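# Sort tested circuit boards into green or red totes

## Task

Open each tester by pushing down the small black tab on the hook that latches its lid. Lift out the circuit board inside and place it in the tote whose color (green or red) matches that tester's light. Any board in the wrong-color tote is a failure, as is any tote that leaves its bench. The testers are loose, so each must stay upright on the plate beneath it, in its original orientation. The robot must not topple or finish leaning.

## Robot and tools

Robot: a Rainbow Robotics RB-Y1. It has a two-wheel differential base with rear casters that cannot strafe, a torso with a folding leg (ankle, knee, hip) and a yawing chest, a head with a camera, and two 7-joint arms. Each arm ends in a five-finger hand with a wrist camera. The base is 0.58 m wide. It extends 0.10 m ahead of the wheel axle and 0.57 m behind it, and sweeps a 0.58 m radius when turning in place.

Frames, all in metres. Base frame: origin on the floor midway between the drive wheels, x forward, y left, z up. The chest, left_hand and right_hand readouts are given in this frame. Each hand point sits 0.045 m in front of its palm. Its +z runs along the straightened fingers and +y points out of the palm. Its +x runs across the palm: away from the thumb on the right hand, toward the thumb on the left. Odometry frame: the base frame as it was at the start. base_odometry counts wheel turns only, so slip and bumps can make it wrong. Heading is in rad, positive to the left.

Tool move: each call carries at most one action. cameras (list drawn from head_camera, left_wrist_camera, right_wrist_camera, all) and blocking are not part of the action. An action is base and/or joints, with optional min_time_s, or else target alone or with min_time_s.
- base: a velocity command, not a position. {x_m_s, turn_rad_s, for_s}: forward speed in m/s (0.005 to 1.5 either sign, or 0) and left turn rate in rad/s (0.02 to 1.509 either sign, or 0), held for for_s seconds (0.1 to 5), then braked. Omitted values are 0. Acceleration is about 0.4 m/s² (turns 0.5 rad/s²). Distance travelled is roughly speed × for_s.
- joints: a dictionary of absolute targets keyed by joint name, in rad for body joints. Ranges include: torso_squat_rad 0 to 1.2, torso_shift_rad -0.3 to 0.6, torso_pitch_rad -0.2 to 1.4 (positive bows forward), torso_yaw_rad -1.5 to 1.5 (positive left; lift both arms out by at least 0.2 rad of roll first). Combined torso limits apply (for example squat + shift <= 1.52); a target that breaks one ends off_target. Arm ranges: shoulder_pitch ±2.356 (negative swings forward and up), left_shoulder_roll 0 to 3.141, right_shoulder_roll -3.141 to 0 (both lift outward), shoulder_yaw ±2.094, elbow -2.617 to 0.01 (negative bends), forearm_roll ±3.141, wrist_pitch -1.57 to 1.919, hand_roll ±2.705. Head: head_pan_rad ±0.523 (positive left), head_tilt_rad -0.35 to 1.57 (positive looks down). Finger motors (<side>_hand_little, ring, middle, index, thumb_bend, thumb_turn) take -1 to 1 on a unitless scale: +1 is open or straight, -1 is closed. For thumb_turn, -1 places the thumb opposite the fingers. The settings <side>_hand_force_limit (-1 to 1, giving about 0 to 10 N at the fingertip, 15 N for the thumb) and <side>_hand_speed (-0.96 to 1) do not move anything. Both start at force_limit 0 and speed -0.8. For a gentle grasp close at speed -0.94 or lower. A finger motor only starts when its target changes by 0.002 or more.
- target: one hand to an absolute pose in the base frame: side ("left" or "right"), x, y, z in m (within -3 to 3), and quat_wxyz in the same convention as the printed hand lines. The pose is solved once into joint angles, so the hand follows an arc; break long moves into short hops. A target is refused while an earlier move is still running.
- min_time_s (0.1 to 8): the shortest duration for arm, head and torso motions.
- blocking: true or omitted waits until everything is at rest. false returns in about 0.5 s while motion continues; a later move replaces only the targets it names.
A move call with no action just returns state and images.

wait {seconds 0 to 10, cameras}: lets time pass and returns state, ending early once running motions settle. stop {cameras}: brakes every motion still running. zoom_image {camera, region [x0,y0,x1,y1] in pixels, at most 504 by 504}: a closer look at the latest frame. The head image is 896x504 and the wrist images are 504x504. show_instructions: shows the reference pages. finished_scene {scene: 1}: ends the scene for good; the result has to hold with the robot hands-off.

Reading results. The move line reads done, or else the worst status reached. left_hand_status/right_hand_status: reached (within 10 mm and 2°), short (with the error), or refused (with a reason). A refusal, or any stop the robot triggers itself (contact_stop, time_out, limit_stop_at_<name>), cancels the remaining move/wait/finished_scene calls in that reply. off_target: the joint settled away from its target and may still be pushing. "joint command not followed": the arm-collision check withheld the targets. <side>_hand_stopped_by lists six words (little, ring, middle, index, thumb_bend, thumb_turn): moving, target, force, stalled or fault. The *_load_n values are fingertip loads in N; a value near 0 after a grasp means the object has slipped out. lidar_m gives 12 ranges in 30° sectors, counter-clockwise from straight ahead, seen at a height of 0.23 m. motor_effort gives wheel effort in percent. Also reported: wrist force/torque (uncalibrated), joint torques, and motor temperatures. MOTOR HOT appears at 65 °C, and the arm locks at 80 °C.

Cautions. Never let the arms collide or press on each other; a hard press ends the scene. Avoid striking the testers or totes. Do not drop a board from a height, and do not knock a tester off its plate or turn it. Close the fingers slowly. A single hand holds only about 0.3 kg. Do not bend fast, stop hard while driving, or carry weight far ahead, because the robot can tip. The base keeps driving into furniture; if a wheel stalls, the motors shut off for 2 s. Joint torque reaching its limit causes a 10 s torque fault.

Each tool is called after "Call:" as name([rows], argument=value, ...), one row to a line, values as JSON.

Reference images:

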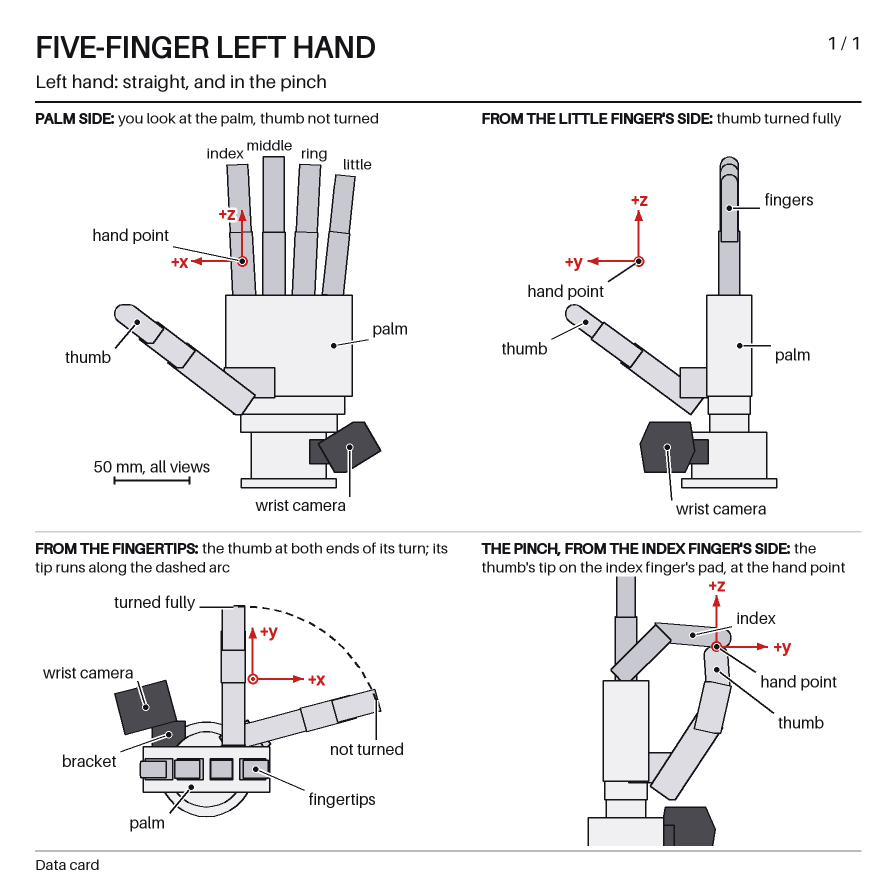

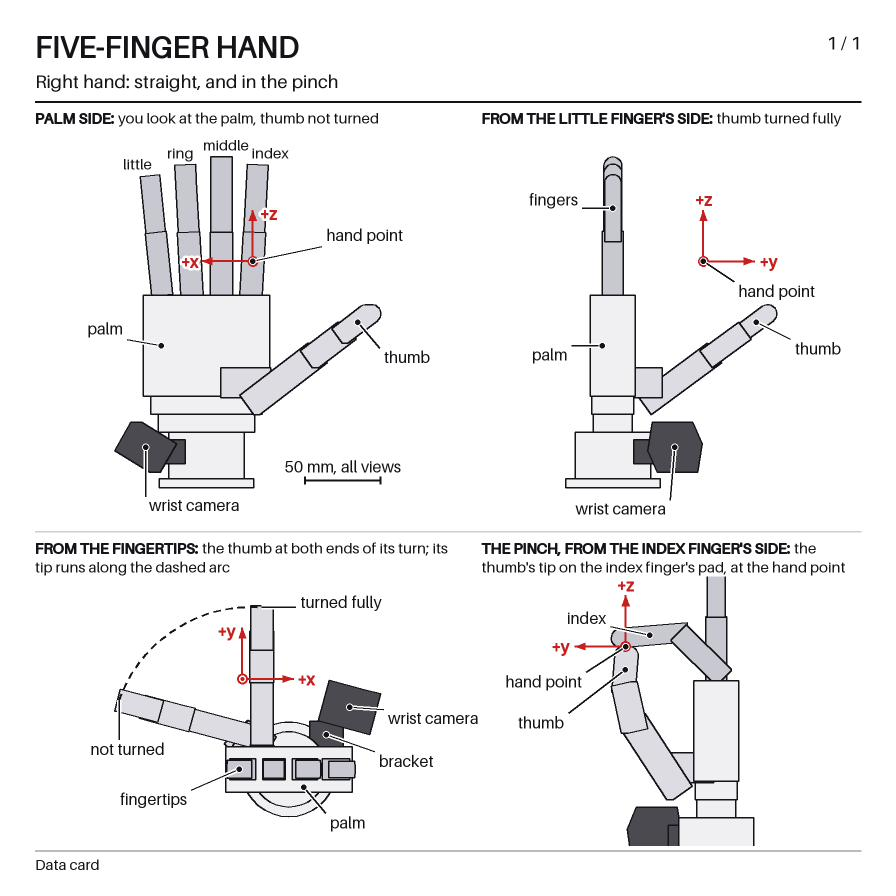

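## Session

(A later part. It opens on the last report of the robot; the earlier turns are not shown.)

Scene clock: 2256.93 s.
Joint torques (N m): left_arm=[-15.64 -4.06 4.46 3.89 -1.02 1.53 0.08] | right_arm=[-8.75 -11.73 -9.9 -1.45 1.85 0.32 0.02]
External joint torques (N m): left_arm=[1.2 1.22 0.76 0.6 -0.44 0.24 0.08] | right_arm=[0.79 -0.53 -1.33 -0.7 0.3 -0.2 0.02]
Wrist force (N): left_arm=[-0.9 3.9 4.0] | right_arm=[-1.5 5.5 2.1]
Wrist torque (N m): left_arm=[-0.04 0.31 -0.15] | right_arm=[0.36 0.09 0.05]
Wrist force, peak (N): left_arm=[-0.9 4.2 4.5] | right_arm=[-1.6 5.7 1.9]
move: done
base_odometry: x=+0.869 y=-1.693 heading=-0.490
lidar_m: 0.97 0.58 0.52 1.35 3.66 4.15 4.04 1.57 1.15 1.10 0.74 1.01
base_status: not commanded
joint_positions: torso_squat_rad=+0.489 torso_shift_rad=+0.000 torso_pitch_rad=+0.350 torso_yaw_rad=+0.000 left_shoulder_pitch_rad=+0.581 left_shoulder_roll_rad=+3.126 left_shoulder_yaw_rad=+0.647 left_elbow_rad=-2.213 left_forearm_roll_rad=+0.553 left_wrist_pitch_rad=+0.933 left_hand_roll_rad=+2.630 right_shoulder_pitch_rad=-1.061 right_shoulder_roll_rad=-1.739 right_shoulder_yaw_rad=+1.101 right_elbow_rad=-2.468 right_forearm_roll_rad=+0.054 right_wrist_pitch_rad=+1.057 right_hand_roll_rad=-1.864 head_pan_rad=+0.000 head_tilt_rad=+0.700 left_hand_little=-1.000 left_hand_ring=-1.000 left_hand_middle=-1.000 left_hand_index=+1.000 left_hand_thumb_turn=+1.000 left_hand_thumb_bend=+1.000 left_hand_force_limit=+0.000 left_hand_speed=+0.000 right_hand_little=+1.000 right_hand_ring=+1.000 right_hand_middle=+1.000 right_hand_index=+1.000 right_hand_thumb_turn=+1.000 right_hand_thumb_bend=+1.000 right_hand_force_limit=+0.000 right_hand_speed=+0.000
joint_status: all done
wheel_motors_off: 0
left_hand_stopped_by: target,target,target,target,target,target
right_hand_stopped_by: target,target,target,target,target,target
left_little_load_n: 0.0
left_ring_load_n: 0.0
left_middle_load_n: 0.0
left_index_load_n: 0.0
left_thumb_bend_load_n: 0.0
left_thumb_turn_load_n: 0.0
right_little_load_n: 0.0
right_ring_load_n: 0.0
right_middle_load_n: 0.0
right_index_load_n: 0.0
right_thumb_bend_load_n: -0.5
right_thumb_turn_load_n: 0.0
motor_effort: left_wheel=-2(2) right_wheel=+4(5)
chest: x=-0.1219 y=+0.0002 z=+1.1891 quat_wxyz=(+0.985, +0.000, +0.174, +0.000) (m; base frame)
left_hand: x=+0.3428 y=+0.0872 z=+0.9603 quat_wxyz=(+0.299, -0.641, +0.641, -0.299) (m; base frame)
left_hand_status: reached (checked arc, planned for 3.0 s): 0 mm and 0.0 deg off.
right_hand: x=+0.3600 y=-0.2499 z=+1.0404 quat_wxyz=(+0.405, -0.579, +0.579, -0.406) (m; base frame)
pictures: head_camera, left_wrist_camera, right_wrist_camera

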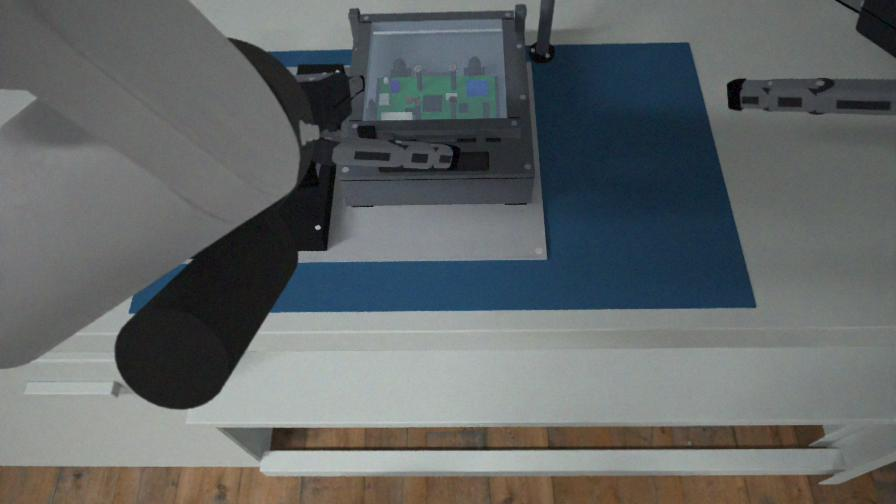

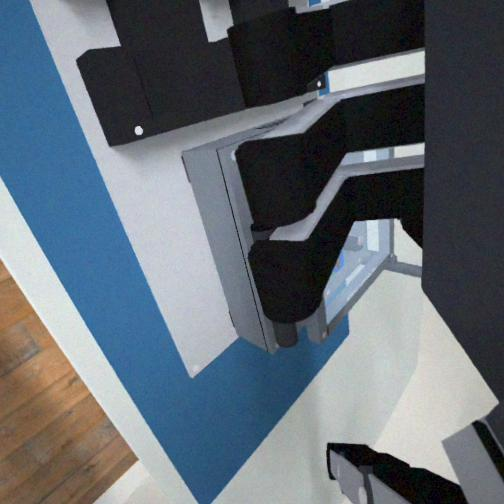

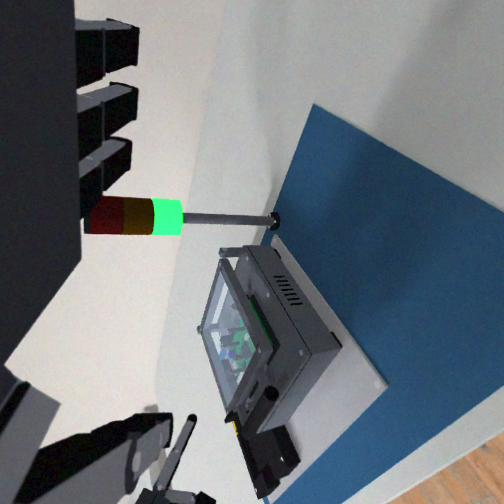

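Call:
move(target={"side":"left","x":0.33,"y":0.12,"z":1.04,"quat_wxyz":[0.2988,-0.6409,0.6409,-0.2988]}, min_time_s=2)

Call:
move(joints={"left_shoulder_pitch_rad":0.678,"left_shoulder_roll_rad":0.971,"left_shoulder_yaw_rad":0.508,"left_elbow_rad":-2.6,"left_forearm_roll_rad":-0.337,"left_wrist_pitch_rad":0.255,"left_hand_roll_rad":1.484}, min_time_s=3)

Call:
move(joints={"left_shoulder_pitch_rad":0.254,"left_shoulder_roll_rad":0.765,"left_shoulder_yaw_rad":-0.074,"left_elbow_rad":-2.5,"left_forearm_roll_rad":-0.583,"left_wrist_pitch_rad":0.542,"left_hand_roll_rad":1.219}, min_time_s=3, cameras=["head_camera"])

Scene clock: 2269.80 s.
Joint torques (N m): left_arm=[-15.77 -2.04 1.92 4.52 -0.62 0.81 -0.71] | right_arm=[-8.82 -11.48 -9.9 -1.45 1.78 0.28 -0.03]
External joint torques (N m): left_arm=[-1.54 -0.16 -2.08 -0.26 0.07 -0.3 -0.71] | right_arm=[0.72 -0.28 -1.33 -0.7 0.23 -0.23 -0.03]
Wrist force (N): left_arm=[-1.0 3.8 4.0] | right_arm=[-1.5 5.6 1.8]
Wrist torque (N m): left_arm=[-0.04 0.33 -0.28] | right_arm=[0.38 0.11 0.04]
Wrist force, peak (N): left_arm=[-0.7 4.7 4.4] | right_arm=[-1.5 5.7 2.1]
move: done
base_odometry: x=+0.869 y=-1.693 heading=-0.490
lidar_m: 0.97 0.58 0.52 1.34 3.68 4.14 4.05 1.57 1.15 1.11 0.73 1.01
base_status: not commanded
joint_positions: torso_squat_rad=+0.489 torso_shift_rad=+0.000 torso_pitch_rad=+0.350 torso_yaw_rad=+0.000 left_shoulder_pitch_rad=+0.268 left_shoulder_roll_rad=+2.907 left_shoulder_yaw_rad=+0.539 left_elbow_rad=-2.362 left_forearm_roll_rad=+0.688 left_wrist_pitch_rad=+0.793 left_hand_roll_rad=+2.431 right_shoulder_pitch_rad=-1.061 right_shoulder_roll_rad=-1.739 right_shoulder_yaw_rad=+1.101 right_elbow_rad=-2.468 right_forearm_roll_rad=+0.054 right_wrist_pitch_rad=+1.057 right_hand_roll_rad=-1.864 head_pan_rad=+0.000 head_tilt_rad=+0.700 left_hand_little=-1.000 left_hand_ring=-1.000 left_hand_middle=-1.000 left_hand_index=+1.000 left_hand_thumb_turn=+1.000 left_hand_thumb_bend=+1.000 left_hand_force_limit=+0.000 left_hand_speed=+0.000 right_hand_little=+1.000 right_hand_ring=+1.000 right_hand_middle=+1.000 right_hand_index=+1.000 right_hand_thumb_turn=+1.000 right_hand_thumb_bend=+1.000 right_hand_force_limit=+0.000 right_hand_speed=+0.000
joint_status: all done
wheel_motors_off: 0
left_hand_stopped_by: target,target,target,target,target,target
right_hand_stopped_by: target,target,target,target,target,target
left_little_load_n: 0.0
left_ring_load_n: 0.0
left_middle_load_n: 0.0
left_index_load_n: 0.0
left_thumb_bend_load_n: 0.0
left_thumb_turn_load_n: 0.0
right_little_load_n: 0.0
right_ring_load_n: 0.0
right_middle_load_n: 0.0
right_index_load_n: 0.0
right_thumb_bend_load_n: 0.0
right_thumb_turn_load_n: 0.0
motor_effort: left_wheel=-1(2) right_wheel=+4(5)
chest: x=-0.1219 y=+0.0002 z=+1.1891 quat_wxyz=(+0.985, +0.000, +0.174, +0.000) (m; base frame)
left_hand: x=+0.3301 y=+0.1194 z=+1.0399 quat_wxyz=(+0.299, -0.641, +0.640, -0.300) (m; base frame)
left_hand_status: reached (checked arc, planned for 2.0 s): 1 mm and 0.2 deg off.
right_hand: x=+0.3600 y=-0.2499 z=+1.0404 quat_wxyz=(+0.405, -0.579, +0.579, -0.406) (m; base frame)
pictures: none

Scene clock: 2273.10 s.
Joint torques (N m): left_arm=[1.02 5.7 4.43 -5.62 -0.83 -0.4 -0.39] | right_arm=[-8.76 -11.72 -9.55 -1.41 1.82 0.34 -0.05]
External joint torques (N m): left_arm=[0.01 -0.36 -3.03 -0.53 -0.44 -0.07 -0.4] | right_arm=[0.78 -0.52 -0.97 -0.66 0.27 -0.18 -0.05]
Wrist force (N): left_arm=[-0.7 5.4 0.8] | right_arm=[-1.5 5.5 2.0]
Wrist torque (N m): left_arm=[0.29 0.14 -0.32] | right_arm=[0.37 0.11 0.04]
Wrist force, peak (N): left_arm=[-1.4 4.5 4.9] | right_arm=[-1.6 5.7 1.9]
move: done
base_odometry: x=+0.869 y=-1.693 heading=-0.490
lidar_m: 0.98 0.57 0.53 1.35 3.68 4.14 4.04 1.58 1.14 1.10 0.73 1.01
base_status: not commanded
joint_positions: torso_squat_rad=+0.489 torso_shift_rad=+0.000 torso_pitch_rad=+0.350 torso_yaw_rad=+0.000 left_shoulder_pitch_rad=+0.678 left_shoulder_roll_rad=+0.971 left_shoulder_yaw_rad=+0.508 left_elbow_rad=-2.600 left_forearm_roll_rad=-0.337 left_wrist_pitch_rad=+0.255 left_hand_roll_rad=+1.484 right_shoulder_pitch_rad=-1.061 right_shoulder_roll_rad=-1.739 right_shoulder_yaw_rad=+1.101 right_elbow_rad=-2.468 right_forearm_roll_rad=+0.054 right_wrist_pitch_rad=+1.057 right_hand_roll_rad=-1.864 head_pan_rad=+0.000 head_tilt_rad=+0.700 left_hand_little=-1.000 left_hand_ring=-1.000 left_hand_middle=-1.000 left_hand_index=+1.000 left_hand_thumb_turn=+1.000 left_hand_thumb_bend=+1.000 left_hand_force_limit=+0.000 left_hand_speed=+0.000 right_hand_little=+1.000 right_hand_ring=+1.000 right_hand_middle=+1.000 right_hand_index=+1.000 right_hand_thumb_turn=+1.000 right_hand_thumb_bend=+1.000 right_hand_force_limit=+0.000 right_hand_speed=+0.000
joint_status: all done
wheel_motors_off: 0
left_hand_stopped_by: target,target,target,target,target,target
right_hand_stopped_by: target,target,target,target,target,target
left_little_load_n: 0.0
left_ring_load_n: 0.0
left_middle_load_n: 0.0
left_index_load_n: 0.0
left_thumb_bend_load_n: 0.0
left_thumb_turn_load_n: -0.5
right_little_load_n: 0.0
right_ring_load_n: 0.0
right_middle_load_n: 0.0
right_index_load_n: -0.5
right_thumb_bend_load_n: 0.0
right_thumb_turn_load_n: 0.0
motor_effort: left_wheel=-2(2) right_wheel=+5(5)
chest: x=-0.1219 y=+0.0002 z=+1.1891 quat_wxyz=(+0.985, +0.000, +0.174, +0.000) (m; base frame)
left_hand: x=+0.2620 y=+0.2884 z=+1.0761 quat_wxyz=(+0.413, -0.500, +0.551, -0.524) (m; base frame)
right_hand: x=+0.3600 y=-0.2499 z=+1.0404 quat_wxyz=(+0.405, -0.579, +0.579, -0.406) (m; base frame)
pictures: none

Scene clock: 2276.40 s.
Joint torques (N m): left_arm=[-2.9 5.37 3.36 -8.4 -1.45 -0.39 -0.49] | right_arm=[-8.87 -11.66 -9.49 -1.46 1.78 0.37 0.01]
External joint torques (N m): left_arm=[-1.19 -1.16 -2.35 0.33 -0.58 0.39 -0.5] | right_arm=[0.67 -0.46 -0.92 -0.71 0.24 -0.14 0.02]
Wrist force (N): left_arm=[-0.7 5.1 0.8] | right_arm=[-1.4 5.4 1.9]
Wrist torque (N m): left_arm=[0.21 0.20 -0.35] | right_arm=[0.34 0.10 0.04]
Wrist force, peak (N): left_arm=[-1.0 5.7 1.4] | right_arm=[-1.6 5.8 1.8]
move: done
base_odometry: x=+0.869 y=-1.693 heading=-0.490
lidar_m: 0.98 0.57 0.53 1.34 3.68 4.15 4.03 1.58 1.15 1.11 0.73 1.00
base_status: not commanded
joint_positions: torso_squat_rad=+0.489 torso_shift_rad=+0.000 torso_pitch_rad=+0.350 torso_yaw_rad=+0.000 left_shoulder_pitch_rad=+0.254 left_shoulder_roll_rad=+0.765 left_shoulder_yaw_rad=-0.074 left_elbow_rad=-2.500 left_forearm_roll_rad=-0.583 left_wrist_pitch_rad=+0.542 left_hand_roll_rad=+1.219 right_shoulder_pitch_rad=-1.061 right_shoulder_roll_rad=-1.739 right_shoulder_yaw_rad=+1.101 right_elbow_rad=-2.468 right_forearm_roll_rad=+0.054 right_wrist_pitch_rad=+1.057 right_hand_roll_rad=-1.864 head_pan_rad=+0.000 head_tilt_rad=+0.700 left_hand_little=-1.000 left_hand_ring=-1.000 left_hand_middle=-1.000 left_hand_index=+1.000 left_hand_thumb_turn=+1.000 left_hand_thumb_bend=+1.000 left_hand_force_limit=+0.000 left_hand_speed=+0.000 right_hand_little=+1.000 right_hand_ring=+1.000 right_hand_middle=+1.000 right_hand_index=+1.000 right_hand_thumb_turn=+1.000 right_hand_thumb_bend=+1.000 right_hand_force_limit=+0.000 right_hand_speed=+0.000
joint_status: all done
wheel_motors_off: 0
left_hand_stopped_by: target,target,target,target,target,target
right_hand_stopped_by: target,target,target,target,target,target
left_little_load_n: 0.0
left_ring_load_n: 0.0
left_middle_load_n: 0.0
left_index_load_n: 0.0
left_thumb_bend_load_n: 0.0
left_thumb_turn_load_n: 0.0
right_little_load_n: 0.0
right_ring_load_n: 0.0
right_middle_load_n: 0.0
right_index_load_n: 0.0
right_thumb_bend_load_n: 0.0
right_thumb_turn_load_n: 0.0
motor_effort: left_wheel=-1(3) right_wheel=+4(5)
chest: x=-0.1219 y=+0.0002 z=+1.1891 quat_wxyz=(+0.985, +0.000, +0.174, +0.000) (m; base frame)
left_hand: x=+0.2991 y=+0.2396 z=+1.0002 quat_wxyz=(+0.450, -0.520, +0.532, -0.494) (m; base frame)
right_hand: x=+0.3600 y=-0.2499 z=+1.0404 quat_wxyz=(+0.405, -0.579, +0.579, -0.406) (m; base frame)
pictures: head_camera

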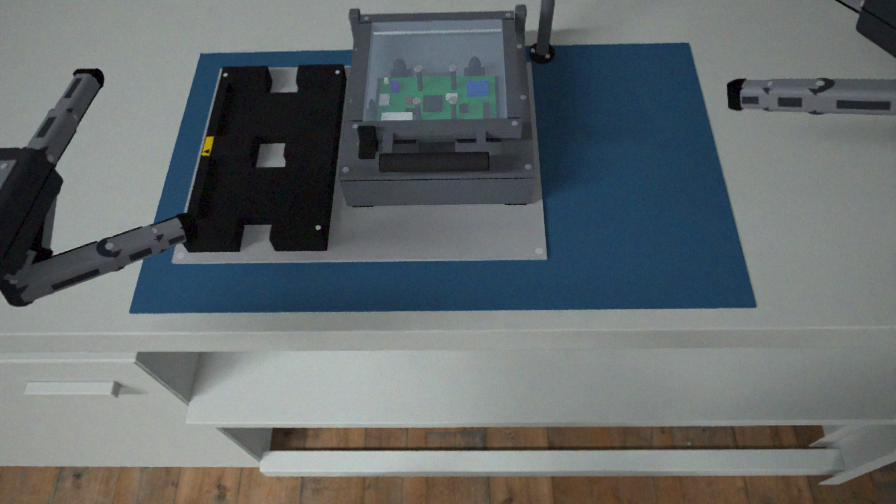

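Call:
move(joints={"left_shoulder_pitch_rad":-0.5,"left_shoulder_roll_rad":0.5,"left_shoulder_yaw_rad":-0.4,"left_elbow_rad":-2.1,"left_forearm_roll_rad":-0.2,"left_wrist_pitch_rad":1.0,"left_hand_roll_rad":0.9}, min_time_s=3, cameras=["head_camera"])

Scene clock: 2285.10 s.
Joint torques (N m): left_arm=[-12.63 2.59 2.26 -8.94 -1.04 -0.98 -0.55] | right_arm=[-8.6 -11.68 -9.82 -1.4 1.9 0.3 -0.11]
External joint torques (N m): left_arm=[-0.7 -0.94 -3.17 -0.07 -0.06 0.48 -0.57] | right_arm=[0.94 -0.48 -1.25 -0.65 0.35 -0.22 -0.1]
Wrist force (N): left_arm=[-1.5 4.6 2.5] | right_arm=[-1.4 5.6 2.0]
Wrist torque (N m): left_arm=[0.12 0.30 -0.37] | right_arm=[0.36 0.08 0.05]
Wrist force, peak (N): left_arm=[-1.1 5.7 2.0] | right_arm=[-1.5 5.8 2.0]
move: done
base_odometry: x=+0.869 y=-1.693 heading=-0.490
lidar_m: 0.98 0.57 0.52 1.34 3.67 4.15 4.05 1.57 1.15 1.11 0.73 1.02
base_status: not commanded
joint_positions: torso_squat_rad=+0.489 torso_shift_rad=+0.000 torso_pitch_rad=+0.350 torso_yaw_rad=+0.000 left_shoulder_pitch_rad=-0.500 left_shoulder_roll_rad=+0.500 left_shoulder_yaw_rad=-0.400 left_elbow_rad=-2.100 left_forearm_roll_rad=-0.200 left_wrist_pitch_rad=+1.000 left_hand_roll_rad=+0.900 right_shoulder_pitch_rad=-1.061 right_shoulder_roll_rad=-1.739 right_shoulder_yaw_rad=+1.101 right_elbow_rad=-2.468 right_forearm_roll_rad=+0.054 right_wrist_pitch_rad=+1.057 right_hand_roll_rad=-1.864 head_pan_rad=+0.000 head_tilt_rad=+0.700 left_hand_little=-1.000 left_hand_ring=-1.000 left_hand_middle=-1.000 left_hand_index=+1.000 left_hand_thumb_turn=+1.000 left_hand_thumb_bend=+1.000 left_hand_force_limit=+0.000 left_hand_speed=+0.000 right_hand_little=+1.000 right_hand_ring=+1.000 right_hand_middle=+1.000 right_hand_index=+1.000 right_hand_thumb_turn=+1.000 right_hand_thumb_bend=+1.000 right_hand_force_limit=+0.000 right_hand_speed=+0.000
joint_status: all done
wheel_motors_off: 0
left_hand_stopped_by: target,target,target,target,target,target
right_hand_stopped_by: target,target,target,target,target,target
left_little_load_n: 0.0
left_ring_load_n: 0.0
left_middle_load_n: 0.0
left_index_load_n: 0.0
left_thumb_bend_load_n: 0.0
left_thumb_turn_load_n: 0.0
right_little_load_n: 0.0
right_ring_load_n: 0.0
right_middle_load_n: 0.0
right_index_load_n: 0.0
right_thumb_bend_load_n: 0.0
right_thumb_turn_load_n: 0.0
motor_effort: left_wheel=-2(2) right_wheel=+5(5)
chest: x=-0.1219 y=+0.0002 z=+1.1891 quat_wxyz=(+0.985, +0.000, +0.174, +0.000) (m; base frame)
left_hand: x=+0.3999 y=+0.0929 z=+0.9425 quat_wxyz=(+0.334, -0.597, +0.571, -0.453) (m; base frame)
right_hand: x=+0.3600 y=-0.2499 z=+1.0404 quat_wxyz=(+0.405, -0.579, +0.579, -0.406) (m; base frame)
pictures: head_camera

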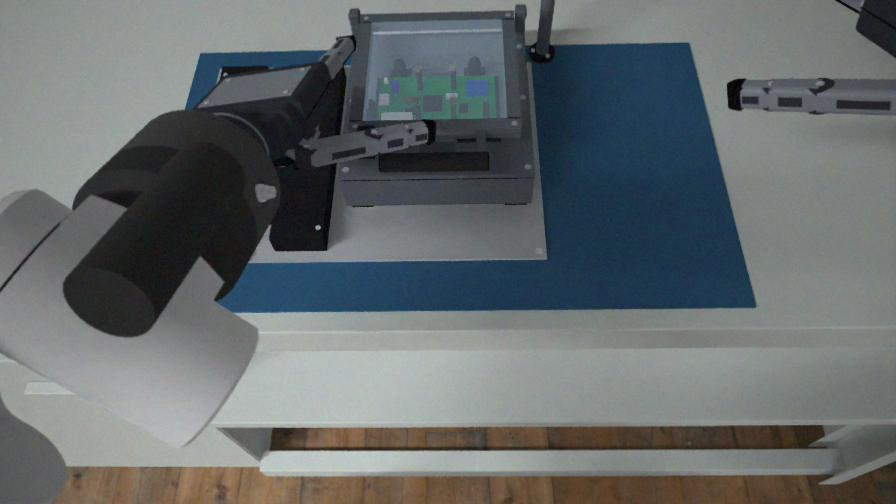

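Call:
move(target={"side":"left","x":0.37,"y":0.11,"z":0.98,"quat_wxyz":[0.2988,-0.6409,0.6409,-0.2988]}, min_time_s=2)

Call:
move(target={"side":"left","x":0.343,"y":0.087,"z":0.95,"quat_wxyz":[0.2988,-0.6409,0.6409,-0.2988]}, min_time_s=2, cameras=["head_camera","left_wrist_camera"])

Call:
zoom_image(camera="head_camera", region=[300, 80, 560, 230])

Scene clock: 2298.13 s.
Joint torques (N m): left_arm=[-15.78 2.96 6.6 -7.54 -0.85 -0.87 -0.62] | right_arm=[-8.75 -11.59 -9.59 -1.56 1.84 0.31 -0.03]
External joint torques (N m): left_arm=[-0.63 -1.32 0.84 -0.99 0.1 0.39 -0.62] | right_arm=[0.79 -0.38 -1.02 -0.81 0.29 -0.2 -0.02]
Wrist force (N): left_arm=[-0.8 4.0 4.5] | right_arm=[-1.4 5.5 1.9]
Wrist torque (N m): left_arm=[-0.03 0.38 -0.31] | right_arm=[0.36 0.08 0.04]
Wrist force, peak (N): left_arm=[-1.4 5.2 3.7] | right_arm=[-1.6 5.8 2.0]
move: done
base_odometry: x=+0.869 y=-1.693 heading=-0.490
lidar_m: 0.98 0.58 0.53 1.35 3.67 4.14 4.04 1.57 1.15 1.10 0.73 1.01
base_status: not commanded
joint_positions: torso_squat_rad=+0.489 torso_shift_rad=+0.000 torso_pitch_rad=+0.350 torso_yaw_rad=+0.000 left_shoulder_pitch_rad=-0.830 left_shoulder_roll_rad=+0.491 left_shoulder_yaw_rad=-0.324 left_elbow_rad=-2.152 left_forearm_roll_rad=+0.106 left_wrist_pitch_rad=+1.677 left_hand_roll_rad=+0.696 right_shoulder_pitch_rad=-1.061 right_shoulder_roll_rad=-1.739 right_shoulder_yaw_rad=+1.101 right_elbow_rad=-2.468 right_forearm_roll_rad=+0.054 right_wrist_pitch_rad=+1.057 right_hand_roll_rad=-1.864 head_pan_rad=+0.000 head_tilt_rad=+0.700 left_hand_little=-1.000 left_hand_ring=-1.000 left_hand_middle=-1.000 left_hand_index=+1.000 left_hand_thumb_turn=+1.000 left_hand_thumb_bend=+1.000 left_hand_force_limit=+0.000 left_hand_speed=+0.000 right_hand_little=+1.000 right_hand_ring=+1.000 right_hand_middle=+1.000 right_hand_index=+1.000 right_hand_thumb_turn=+1.000 right_hand_thumb_bend=+1.000 right_hand_force_limit=+0.000 right_hand_speed=+0.000
joint_status: all done
wheel_motors_off: 0
left_hand_stopped_by: target,target,target,target,target,target
right_hand_stopped_by: target,target,target,target,target,target
left_little_load_n: 0.0
left_ring_load_n: 0.0
left_middle_load_n: 0.0
left_index_load_n: 0.0
left_thumb_bend_load_n: 0.0
left_thumb_turn_load_n: 0.0
right_little_load_n: 0.0
right_ring_load_n: 0.0
right_middle_load_n: 0.0
right_index_load_n: 0.0
right_thumb_bend_load_n: 0.0
right_thumb_turn_load_n: 0.0
motor_effort: left_wheel=-2(2) right_wheel=+5(6)
chest: x=-0.1219 y=+0.0002 z=+1.1891 quat_wxyz=(+0.985, +0.000, +0.174, +0.000) (m; base frame)
left_hand: x=+0.3699 y=+0.1100 z=+0.9799 quat_wxyz=(+0.299, -0.641, +0.641, -0.299) (m; base frame)
left_hand_status: reached (checked arc, planned for 2.0 s): 0 mm and 0.0 deg off.
right_hand: x=+0.3600 y=-0.2499 z=+1.0404 quat_wxyz=(+0.405, -0.579, +0.579, -0.406) (m; base frame)
pictures: none

Scene clock: 2300.47 s.
Joint torques (N m): left_arm=[-13 1.91 2.13 -8.04 -1.65 -1.41 -0.04] | right_arm=[-8.63 -11.78 -9.65 -1.47 1.83 0.35 -0.01]
External joint torques (N m): left_arm=[0.81 -0.8 -3.22 -0.95 -0.63 -0.22 -0.05] | right_arm=[0.92 -0.58 -1.08 -0.72 0.28 -0.17 -0.01]
Wrist force (N): left_arm=[-0.9 3.9 4.2] | right_arm=[-1.4 5.3 1.8]
Wrist torque (N m): left_arm=[-0.03 0.39 -0.17] | right_arm=[0.34 0.09 0.04]
Wrist force, peak (N): left_arm=[-1.0 4.7 4.4] | right_arm=[-1.4 5.8 2.0]
move: done
base_odometry: x=+0.869 y=-1.693 heading=-0.490
lidar_m: 0.97 0.57 0.54 1.34 3.66 4.14 4.05 1.57 1.15 1.11 0.73 1.01
base_status: not commanded
joint_positions: torso_squat_rad=+0.489 torso_shift_rad=+0.000 torso_pitch_rad=+0.350 torso_yaw_rad=+0.000 left_shoulder_pitch_rad=-0.750 left_shoulder_roll_rad=+0.448 left_shoulder_yaw_rad=-0.440 left_elbow_rad=-2.199 left_forearm_roll_rad=-0.017 left_wrist_pitch_rad=+1.663 left_hand_roll_rad=+0.760 right_shoulder_pitch_rad=-1.061 right_shoulder_roll_rad=-1.739 right_shoulder_yaw_rad=+1.101 right_elbow_rad=-2.468 right_forearm_roll_rad=+0.054 right_wrist_pitch_rad=+1.057 right_hand_roll_rad=-1.864 head_pan_rad=+0.000 head_tilt_rad=+0.700 left_hand_little=-1.000 left_hand_ring=-1.000 left_hand_middle=-1.000 left_hand_index=+1.000 left_hand_thumb_turn=+1.000 left_hand_thumb_bend=+1.000 left_hand_force_limit=+0.000 left_hand_speed=+0.000 right_hand_little=+1.000 right_hand_ring=+1.000 right_hand_middle=+1.000 right_hand_index=+1.000 right_hand_thumb_turn=+1.000 right_hand_thumb_bend=+1.000 right_hand_force_limit=+0.000 right_hand_speed=+0.000
joint_status: all done
wheel_motors_off: 0
left_hand_stopped_by: target,target,target,target,target,target
right_hand_stopped_by: target,target,target,target,target,target
left_little_load_n: 0.0
left_ring_load_n: 0.0
left_middle_load_n: 0.0
left_index_load_n: 0.0
left_thumb_bend_load_n: 0.0
left_thumb_turn_load_n: -0.5
right_little_load_n: 0.0
right_ring_load_n: 0.0
right_middle_load_n: 0.0
right_index_load_n: 0.0
right_thumb_bend_load_n: 0.0
right_thumb_turn_load_n: 0.0
motor_effort: left_wheel=-1(2) right_wheel=+4(5)
chest: x=-0.1219 y=+0.0002 z=+1.1891 quat_wxyz=(+0.985, +0.000, +0.174, +0.000) (m; base frame)
left_hand: x=+0.3431 y=+0.0872 z=+0.9503 quat_wxyz=(+0.299, -0.641, +0.641, -0.299) (m; base frame)
left_hand_status: reached (checked arc, planned for 2.0 s): 0 mm and 0.0 deg off.
right_hand: x=+0.3600 y=-0.2499 z=+1.0404 quat_wxyz=(+0.405, -0.579, +0.579, -0.406) (m; base frame)
pictures: head_camera, left_wrist_camera

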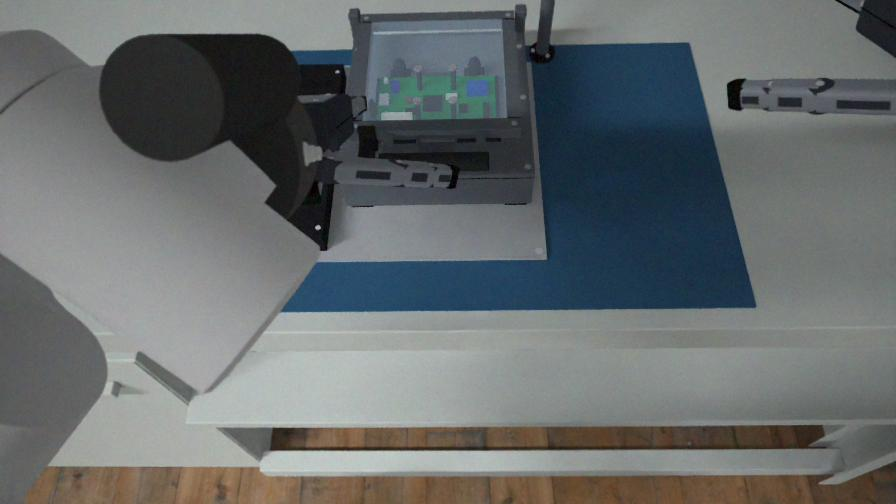

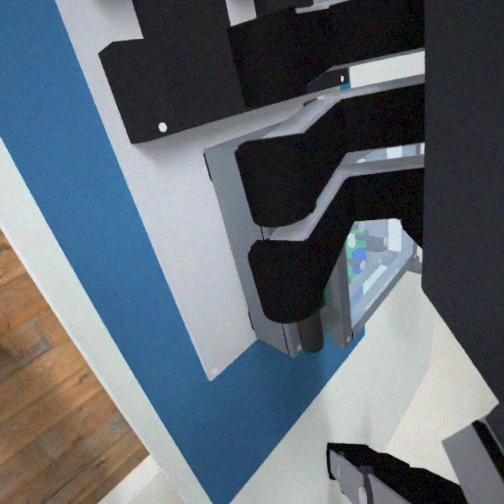

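Scaled by 1.938.

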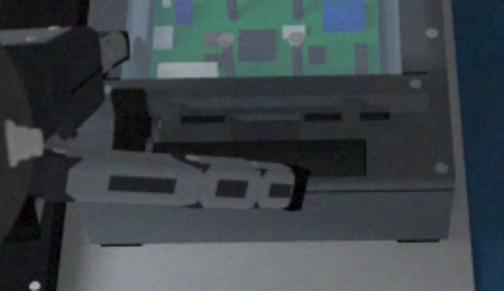

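Call:
move(target={"side":"left","x":0.343,"y":0.085,"z":0.928,"quat_wxyz":[0.2988,-0.6409,0.6409,-0.2988]}, min_time_s=1.5)

Call:
move(target={"side":"left","x":0.343,"y":0.085,"z":0.92,"quat_wxyz":[0.2988,-0.6409,0.6409,-0.2988]}, min_time_s=1.5, cameras=["head_camera"])

Call:
zoom_image(camera="head_camera", region=[300, 80, 560, 230])

Scene clock: 2312.93 s.
Joint torques (N m): left_arm=[-8.43 1.49 -0.25 -4.44 0.03 0.5 0.01] | right_arm=[-8.93 -11.68 -9.49 -1.32 1.74 0.28 0.01]
External joint torques (N m): left_arm=[5.07 -0.97 -5.57 3.09 1.08 1.67 0] | right_arm=[0.61 -0.47 -0.91 -0.57 0.19 -0.24 0.01]
Wrist force (N): left_arm=[-0.7 -3.4 1.7] | right_arm=[-1.4 5.5 1.8]
Wrist torque (N m): left_arm=[0.60 0.35 -0.16] | right_arm=[0.36 0.10 0.04]
Wrist force, peak (N): left_arm=[-1.2 4.6 4.7] | right_arm=[-1.6 5.8 1.9]
move: done
base_odometry: x=+0.869 y=-1.693 heading=-0.490
lidar_m: 0.98 0.58 0.53 1.35 3.67 4.15 4.04 1.57 1.15 1.10 0.73 1.01
base_status: not commanded
joint_positions: torso_squat_rad=+0.489 torso_shift_rad=+0.000 torso_pitch_rad=+0.350 torso_yaw_rad=+0.000 left_shoulder_pitch_rad=-0.708 left_shoulder_roll_rad=+0.447 left_shoulder_yaw_rad=-0.473 left_elbow_rad=-2.164 left_forearm_roll_rad=-0.055 left_wrist_pitch_rad=+1.589 left_hand_roll_rad=+0.782 right_shoulder_pitch_rad=-1.061 right_shoulder_roll_rad=-1.739 right_shoulder_yaw_rad=+1.101 right_elbow_rad=-2.468 right_forearm_roll_rad=+0.054 right_wrist_pitch_rad=+1.057 right_hand_roll_rad=-1.864 head_pan_rad=+0.000 head_tilt_rad=+0.700 left_hand_little=-1.000 left_hand_ring=-1.000 left_hand_middle=-1.000 left_hand_index=+1.000 left_hand_thumb_turn=+1.000 left_hand_thumb_bend=+1.000 left_hand_force_limit=+0.000 left_hand_speed=+0.000 right_hand_little=+1.000 right_hand_ring=+1.000 right_hand_middle=+1.000 right_hand_index=+1.000 right_hand_thumb_turn=+1.000 right_hand_thumb_bend=+1.000 right_hand_force_limit=+0.000 right_hand_speed=+0.000
joint_status: all done
wheel_motors_off: 0
left_hand_stopped_by: target,target,target,target,target,target
right_hand_stopped_by: target,target,target,target,target,target
left_little_load_n: 0.0
left_ring_load_n: 0.0
left_middle_load_n: 0.0
left_index_load_n: 1.0
left_thumb_bend_load_n: 0.0
left_thumb_turn_load_n: -0.5
right_little_load_n: 0.0
right_ring_load_n: 0.0
right_middle_load_n: 0.0
right_index_load_n: 0.0
right_thumb_bend_load_n: 0.0
right_thumb_turn_load_n: -0.5
motor_effort: left_wheel=-2(2) right_wheel=+4(5)
chest: x=-0.1219 y=+0.0002 z=+1.1891 quat_wxyz=(+0.985, +0.000, +0.174, +0.000) (m; base frame)
left_hand: x=+0.3437 y=+0.0850 z=+0.9292 quat_wxyz=(+0.299, -0.641, +0.640, -0.300) (m; base frame)
left_hand_status: reached (checked arc, planned for 1.5 s): 1 mm and 0.2 deg off.
right_hand: x=+0.3600 y=-0.2499 z=+1.0404 quat_wxyz=(+0.405, -0.579, +0.579, -0.406) (m; base frame)
pictures: none

Scene clock: 2314.77 s.
Joint torques (N m): left_arm=[1.49 1.81 -5.56 1.61 3.92 3.82 -0.67] | right_arm=[-8.56 -11.67 -9.63 -1.5 1.77 0.28 -0.04]
External joint torques (N m): left_arm=[14.89 -0.6 -10.88 9.26 4.98 4.99 -0.68] | right_arm=[0.98 -0.47 -1.05 -0.76 0.23 -0.24 -0.03]
Wrist force (N): left_arm=[-1.7 -20.5 -4.6] | right_arm=[-1.5 5.6 2.1]
Wrist torque (N m): left_arm=[1.70 0.24 -0.21] | right_arm=[0.36 0.09 0.04]
Wrist force, peak (N): left_arm=[-1.7 -20.7 -4.9] | right_arm=[-1.5 5.7 2.0]
move: done
base_odometry: x=+0.869 y=-1.693 heading=-0.490
lidar_m: 0.98 0.57 0.52 1.34 3.68 4.15 4.04 1.58 1.15 1.11 0.73 1.01
base_status: not commanded
joint_positions: torso_squat_rad=+0.489 torso_shift_rad=+0.000 torso_pitch_rad=+0.350 torso_yaw_rad=+0.000 left_shoulder_pitch_rad=-0.695 left_shoulder_roll_rad=+0.447 left_shoulder_yaw_rad=-0.482 left_elbow_rad=-2.152 left_forearm_roll_rad=-0.067 left_wrist_pitch_rad=+1.562 left_hand_roll_rad=+0.790 right_shoulder_pitch_rad=-1.061 right_shoulder_roll_rad=-1.739 right_shoulder_yaw_rad=+1.101 right_elbow_rad=-2.468 right_forearm_roll_rad=+0.054 right_wrist_pitch_rad=+1.057 right_hand_roll_rad=-1.864 head_pan_rad=+0.000 head_tilt_rad=+0.700 left_hand_little=-1.000 left_hand_ring=-1.000 left_hand_middle=-1.000 left_hand_index=+1.000 left_hand_thumb_turn=+1.000 left_hand_thumb_bend=+1.000 left_hand_force_limit=+0.000 left_hand_speed=+0.000 right_hand_little=+1.000 right_hand_ring=+1.000 right_hand_middle=+1.000 right_hand_index=+1.000 right_hand_thumb_turn=+1.000 right_hand_thumb_bend=+1.000 right_hand_force_limit=+0.000 right_hand_speed=+0.000
joint_status: all done
wheel_motors_off: 0
left_hand_stopped_by: target,target,target,target,target,target
right_hand_stopped_by: target,target,target,target,target,target
left_little_load_n: 0.0
left_ring_load_n: 0.0
left_middle_load_n: 0.0
left_index_load_n: 3.0
left_thumb_bend_load_n: 0.0
left_thumb_turn_load_n: 0.0
right_little_load_n: 0.0
right_ring_load_n: 0.0
right_middle_load_n: 0.0
right_index_load_n: 0.5
right_thumb_bend_load_n: 0.0
right_thumb_turn_load_n: 0.0
motor_effort: left_wheel=-2(2) right_wheel=+4(5)
chest: x=-0.1220 y=+0.0002 z=+1.1892 quat_wxyz=(+0.985, +0.000, +0.174, +0.000) (m; base frame)
left_hand: x=+0.3447 y=+0.0846 z=+0.9237 quat_wxyz=(+0.301, -0.640, +0.639, -0.302) (m; base frame)
left_hand_status: reached (checked arc, planned for 1.5 s): 4 mm and 0.5 deg off.
right_hand: x=+0.3599 y=-0.2499 z=+1.0406 quat_wxyz=(+0.405, -0.579, +0.579, -0.406) (m; base frame)
pictures: head_camera

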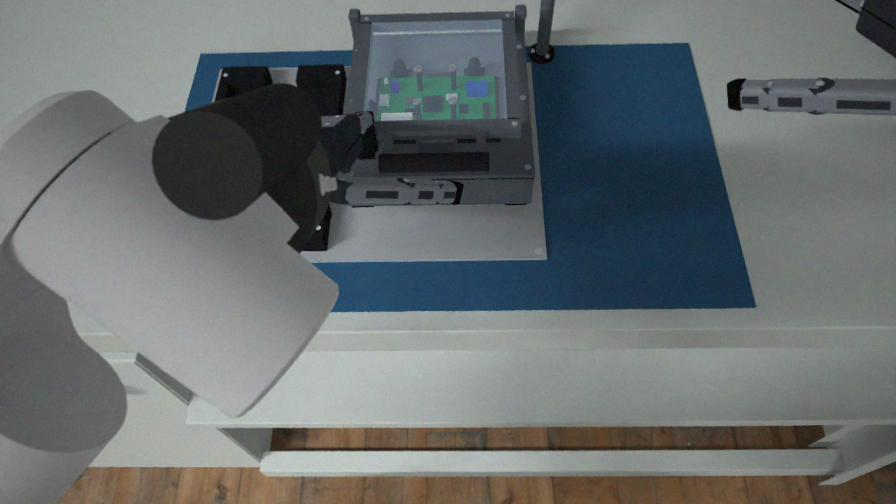

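Scaled by 1.938.

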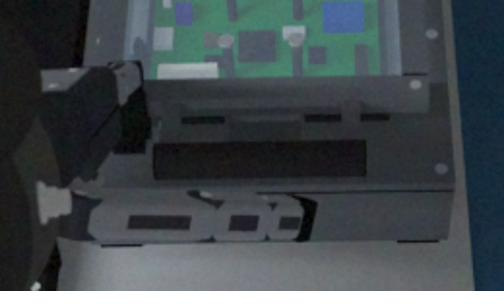

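Call:
move(target={"side":"left","x":0.343,"y":0.085,"z":0.915,"quat_wxyz":[0.2988,-0.6409,0.6409,-0.2988]}, min_time_s=1.5, cameras=["head_camera","right_wrist_camera"])

Call:
zoom_image(camera="head_camera", region=[300, 80, 560, 230])

Call:
zoom_image(camera="right_wrist_camera", region=[140, 230, 360, 500])

Scene clock: 2324.63 s.
Joint torques (N m): left_arm=[3.82 2.02 -6.56 6.55 4.35 4.04 -0.55] | right_arm=[-8.8 -11.5 -9.84 -1.39 1.69 0.34 -0.07]
External joint torques (N m): left_arm=[17.15 -0.35 -11.88 14.28 5.41 5.2 -0.55] | right_arm=[0.75 -0.3 -1.26 -0.65 0.15 -0.17 -0.06]
Wrist force (N): left_arm=[-4.7 -20.6 -22.8] | right_arm=[-1.5 5.5 2.0]
Wrist torque (N m): left_arm=[3.04 0.13 -0.37] | right_arm=[0.34 0.08 0.05]
Wrist force, peak (N): left_arm=[-5.3 -20.4 -24.9] | right_arm=[-1.6 5.7 2.0]
move: done
base_odometry: x=+0.869 y=-1.693 heading=-0.490
lidar_m: 0.97 0.57 0.53 1.35 3.67 4.15 4.06 1.58 1.14 1.11 0.74 1.01
base_status: not commanded
joint_positions: torso_squat_rad=+0.489 torso_shift_rad=+0.000 torso_pitch_rad=+0.349 torso_yaw_rad=+0.000 left_shoulder_pitch_rad=-0.686 left_shoulder_roll_rad=+0.447 left_shoulder_yaw_rad=-0.488 left_elbow_rad=-2.144 left_forearm_roll_rad=-0.074 left_wrist_pitch_rad=+1.544 left_hand_roll_rad=+0.794 right_shoulder_pitch_rad=-1.061 right_shoulder_roll_rad=-1.739 right_shoulder_yaw_rad=+1.101 right_elbow_rad=-2.468 right_forearm_roll_rad=+0.054 right_wrist_pitch_rad=+1.057 right_hand_roll_rad=-1.864 head_pan_rad=+0.000 head_tilt_rad=+0.700 left_hand_little=-1.000 left_hand_ring=-1.000 left_hand_middle=-1.000 left_hand_index=+1.000 left_hand_thumb_turn=+1.000 left_hand_thumb_bend=+1.000 left_hand_force_limit=+0.000 left_hand_speed=+0.000 right_hand_little=+1.000 right_hand_ring=+1.000 right_hand_middle=+1.000 right_hand_index=+1.000 right_hand_thumb_turn=+1.000 right_hand_thumb_bend=+1.000 right_hand_force_limit=+0.000 right_hand_speed=+0.000
joint_status: all done
wheel_motors_off: 0
left_hand_stopped_by: target,target,target,target,target,target
right_hand_stopped_by: target,target,target,target,target,target
left_little_load_n: 0.0
left_ring_load_n: 0.0
left_middle_load_n: 0.0
left_index_load_n: 3.0
left_thumb_bend_load_n: 0.0
left_thumb_turn_load_n: -0.5
right_little_load_n: 0.0
right_ring_load_n: -0.5
right_middle_load_n: -0.5
right_index_load_n: 0.0
right_thumb_bend_load_n: 0.0
right_thumb_turn_load_n: 0.0
motor_effort: left_wheel=-2(2) right_wheel=+4(5)
chest: x=-0.1225 y=+0.0002 z=+1.1892 quat_wxyz=(+0.985, +0.000, +0.174, +0.000) (m; base frame)
left_hand: x=+0.3447 y=+0.0842 z=+0.9195 quat_wxyz=(+0.301, -0.640, +0.639, -0.303) (m; base frame)
left_hand_status: reached (checked arc, planned for 1.5 s): 5 mm and 0.6 deg off.
right_hand: x=+0.3595 y=-0.2499 z=+1.0410 quat_wxyz=(+0.406, -0.579, +0.579, -0.406) (m; base frame)
pictures: head_camera, right_wrist_camera

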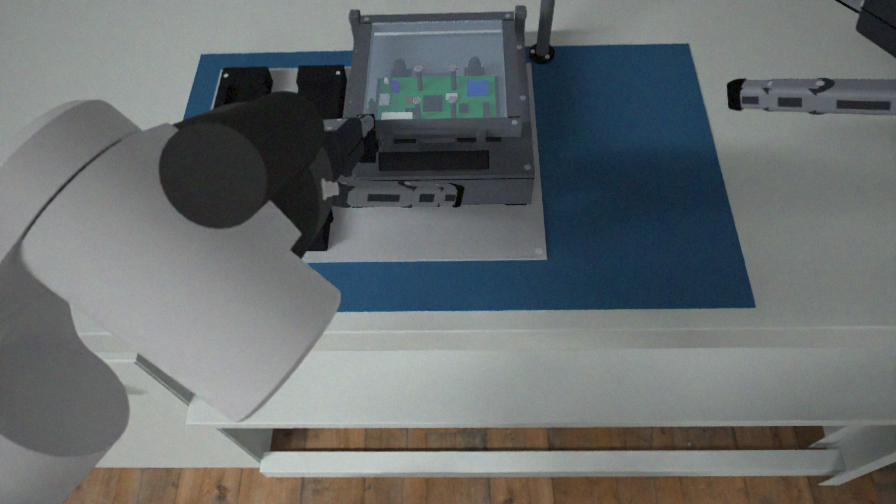

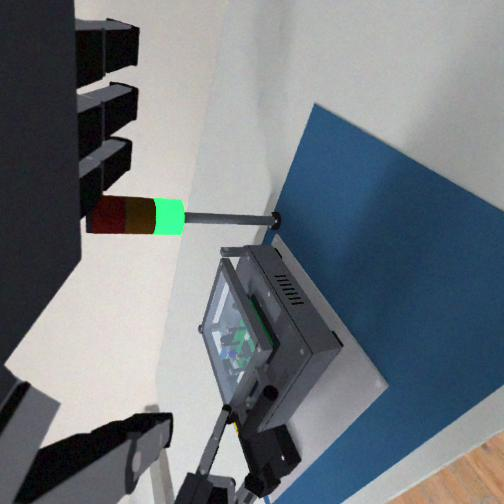

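Scaled by 1.938.

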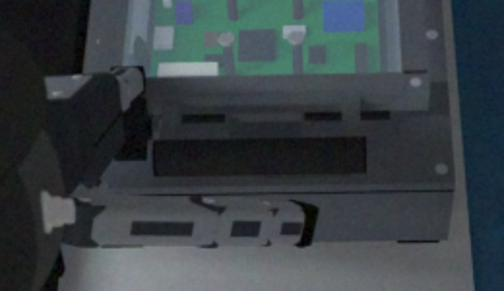

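Scaled by 1.867.

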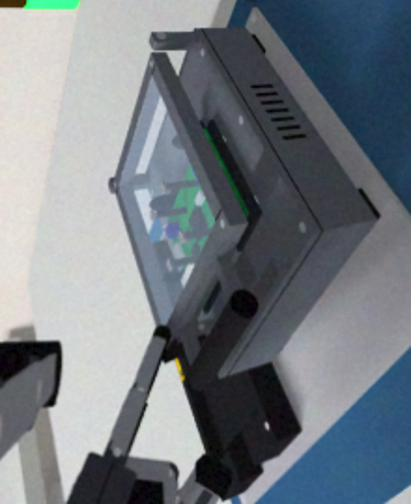

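Call:
move(target={"side":"left","x":0.338,"y":0.085,"z":0.94,"quat_wxyz":[0.2988,-0.6409,0.6409,-0.2988]}, min_time_s=1.5, cameras=["head_camera","right_wrist_camera"])

Call:
zoom_image(camera="head_camera", region=[320, 90, 450, 190])

Call:
zoom_image(camera="right_wrist_camera", region=[160, 330, 320, 500])

Scene clock: 2336.20 s.
Joint torques (N m): left_arm=[-14.97 1.24 6.11 -8.18 -0.8 -0.85 -0.45] | right_arm=[-8.81 -11.51 -9.68 -1.41 1.76 0.39 -0.08]
External joint torques (N m): left_arm=[-1.52 -1.22 0.84 -0.88 0.24 0.33 -0.46] | right_arm=[0.73 -0.31 -1.1 -0.66 0.21 -0.13 -0.08]
Wrist force (N): left_arm=[-1.3 4.4 4.0] | right_arm=[-1.5 5.5 1.8]
Wrist torque (N m): left_arm=[0.05 0.41 -0.36] | right_arm=[0.37 0.11 0.06]
Wrist force, peak (N): left_arm=[-4.3 -21.3 -24.3] | right_arm=[-1.5 5.7 2.0]
move: done
base_odometry: x=+0.869 y=-1.693 heading=-0.490
lidar_m: 0.97 0.57 0.53 1.35 3.67 4.16 4.05 1.57 1.14 1.10 0.75 1.01
base_status: not commanded
joint_positions: torso_squat_rad=+0.489 torso_shift_rad=+0.000 torso_pitch_rad=+0.350 torso_yaw_rad=+0.000 left_shoulder_pitch_rad=-0.721 left_shoulder_roll_rad=+0.444 left_shoulder_yaw_rad=-0.465 left_elbow_rad=-2.198 left_forearm_roll_rad=-0.044 left_wrist_pitch_rad=+1.639 left_hand_roll_rad=+0.773 right_shoulder_pitch_rad=-1.061 right_shoulder_roll_rad=-1.739 right_shoulder_yaw_rad=+1.101 right_elbow_rad=-2.468 right_forearm_roll_rad=+0.054 right_wrist_pitch_rad=+1.057 right_hand_roll_rad=-1.864 head_pan_rad=+0.000 head_tilt_rad=+0.700 left_hand_little=-1.000 left_hand_ring=-1.000 left_hand_middle=-1.000 left_hand_index=+1.000 left_hand_thumb_turn=+1.000 left_hand_thumb_bend=+1.000 left_hand_force_limit=+0.000 left_hand_speed=+0.000 right_hand_little=+1.000 right_hand_ring=+1.000 right_hand_middle=+1.000 right_hand_index=+1.000 right_hand_thumb_turn=+1.000 right_hand_thumb_bend=+1.000 right_hand_force_limit=+0.000 right_hand_speed=+0.000
joint_status: all done
wheel_motors_off: 0
left_hand_stopped_by: target,target,target,target,target,target
right_hand_stopped_by: target,target,target,target,target,target
left_little_load_n: 0.0
left_ring_load_n: 0.0
left_middle_load_n: 0.0
left_index_load_n: 0.0
left_thumb_bend_load_n: 0.0
left_thumb_turn_load_n: 0.0
right_little_load_n: 0.0
right_ring_load_n: 0.0
right_middle_load_n: 0.0
right_index_load_n: 0.0
right_thumb_bend_load_n: 0.0
right_thumb_turn_load_n: 0.0
motor_effort: left_wheel=-2(2) right_wheel=+4(4)
chest: x=-0.1221 y=+0.0002 z=+1.1892 quat_wxyz=(+0.985, +0.000, +0.174, +0.000) (m; base frame)
left_hand: x=+0.3381 y=+0.0850 z=+0.9395 quat_wxyz=(+0.299, -0.641, +0.641, -0.298) (m; base frame)
left_hand_status: reached (checked arc, planned for 1.5 s): 1 mm and 0.0 deg off.
right_hand: x=+0.3598 y=-0.2499 z=+1.0406 quat_wxyz=(+0.405, -0.579, +0.579, -0.406) (m; base frame)
pictures: head_camera, right_wrist_camera

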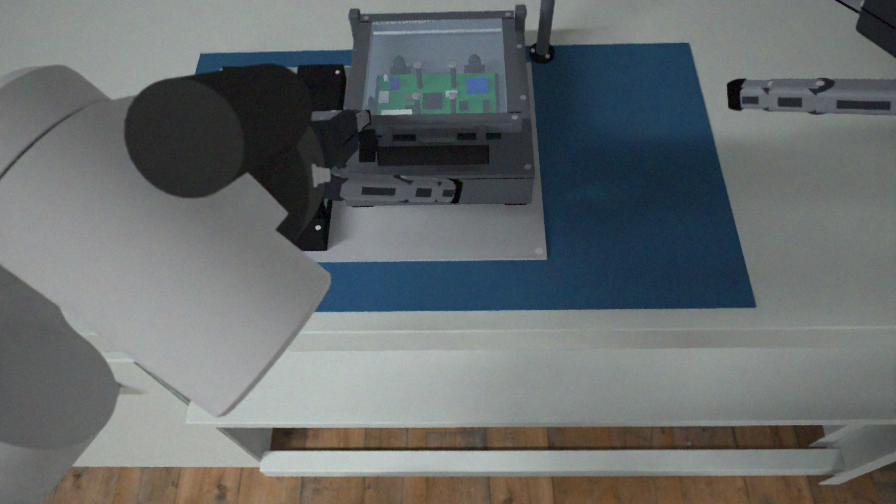

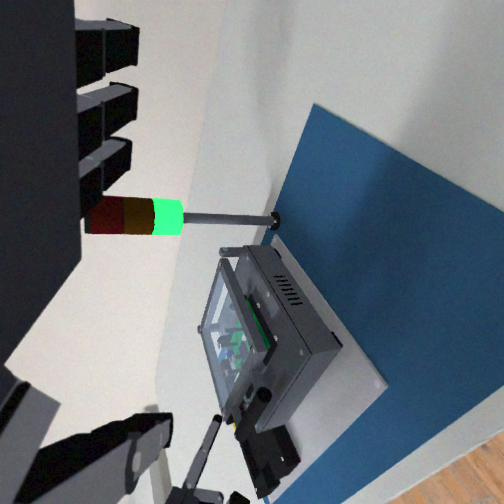

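Scaled by 3.877.

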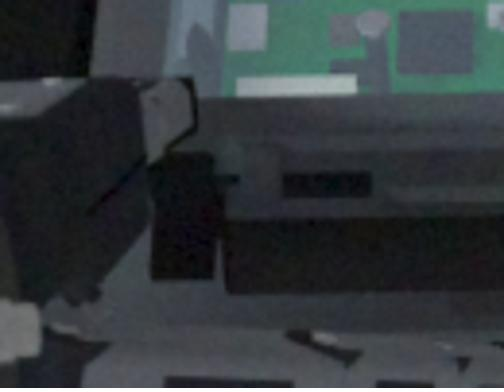

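Scaled by 2.965.

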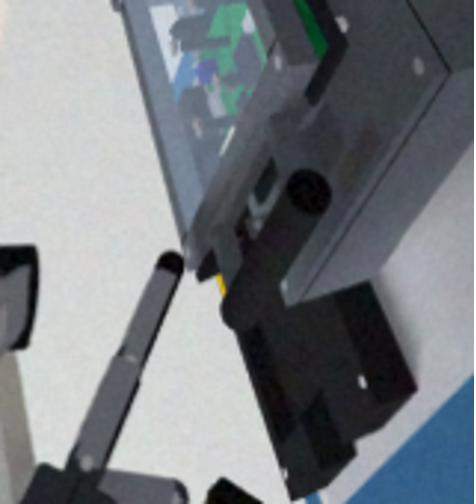

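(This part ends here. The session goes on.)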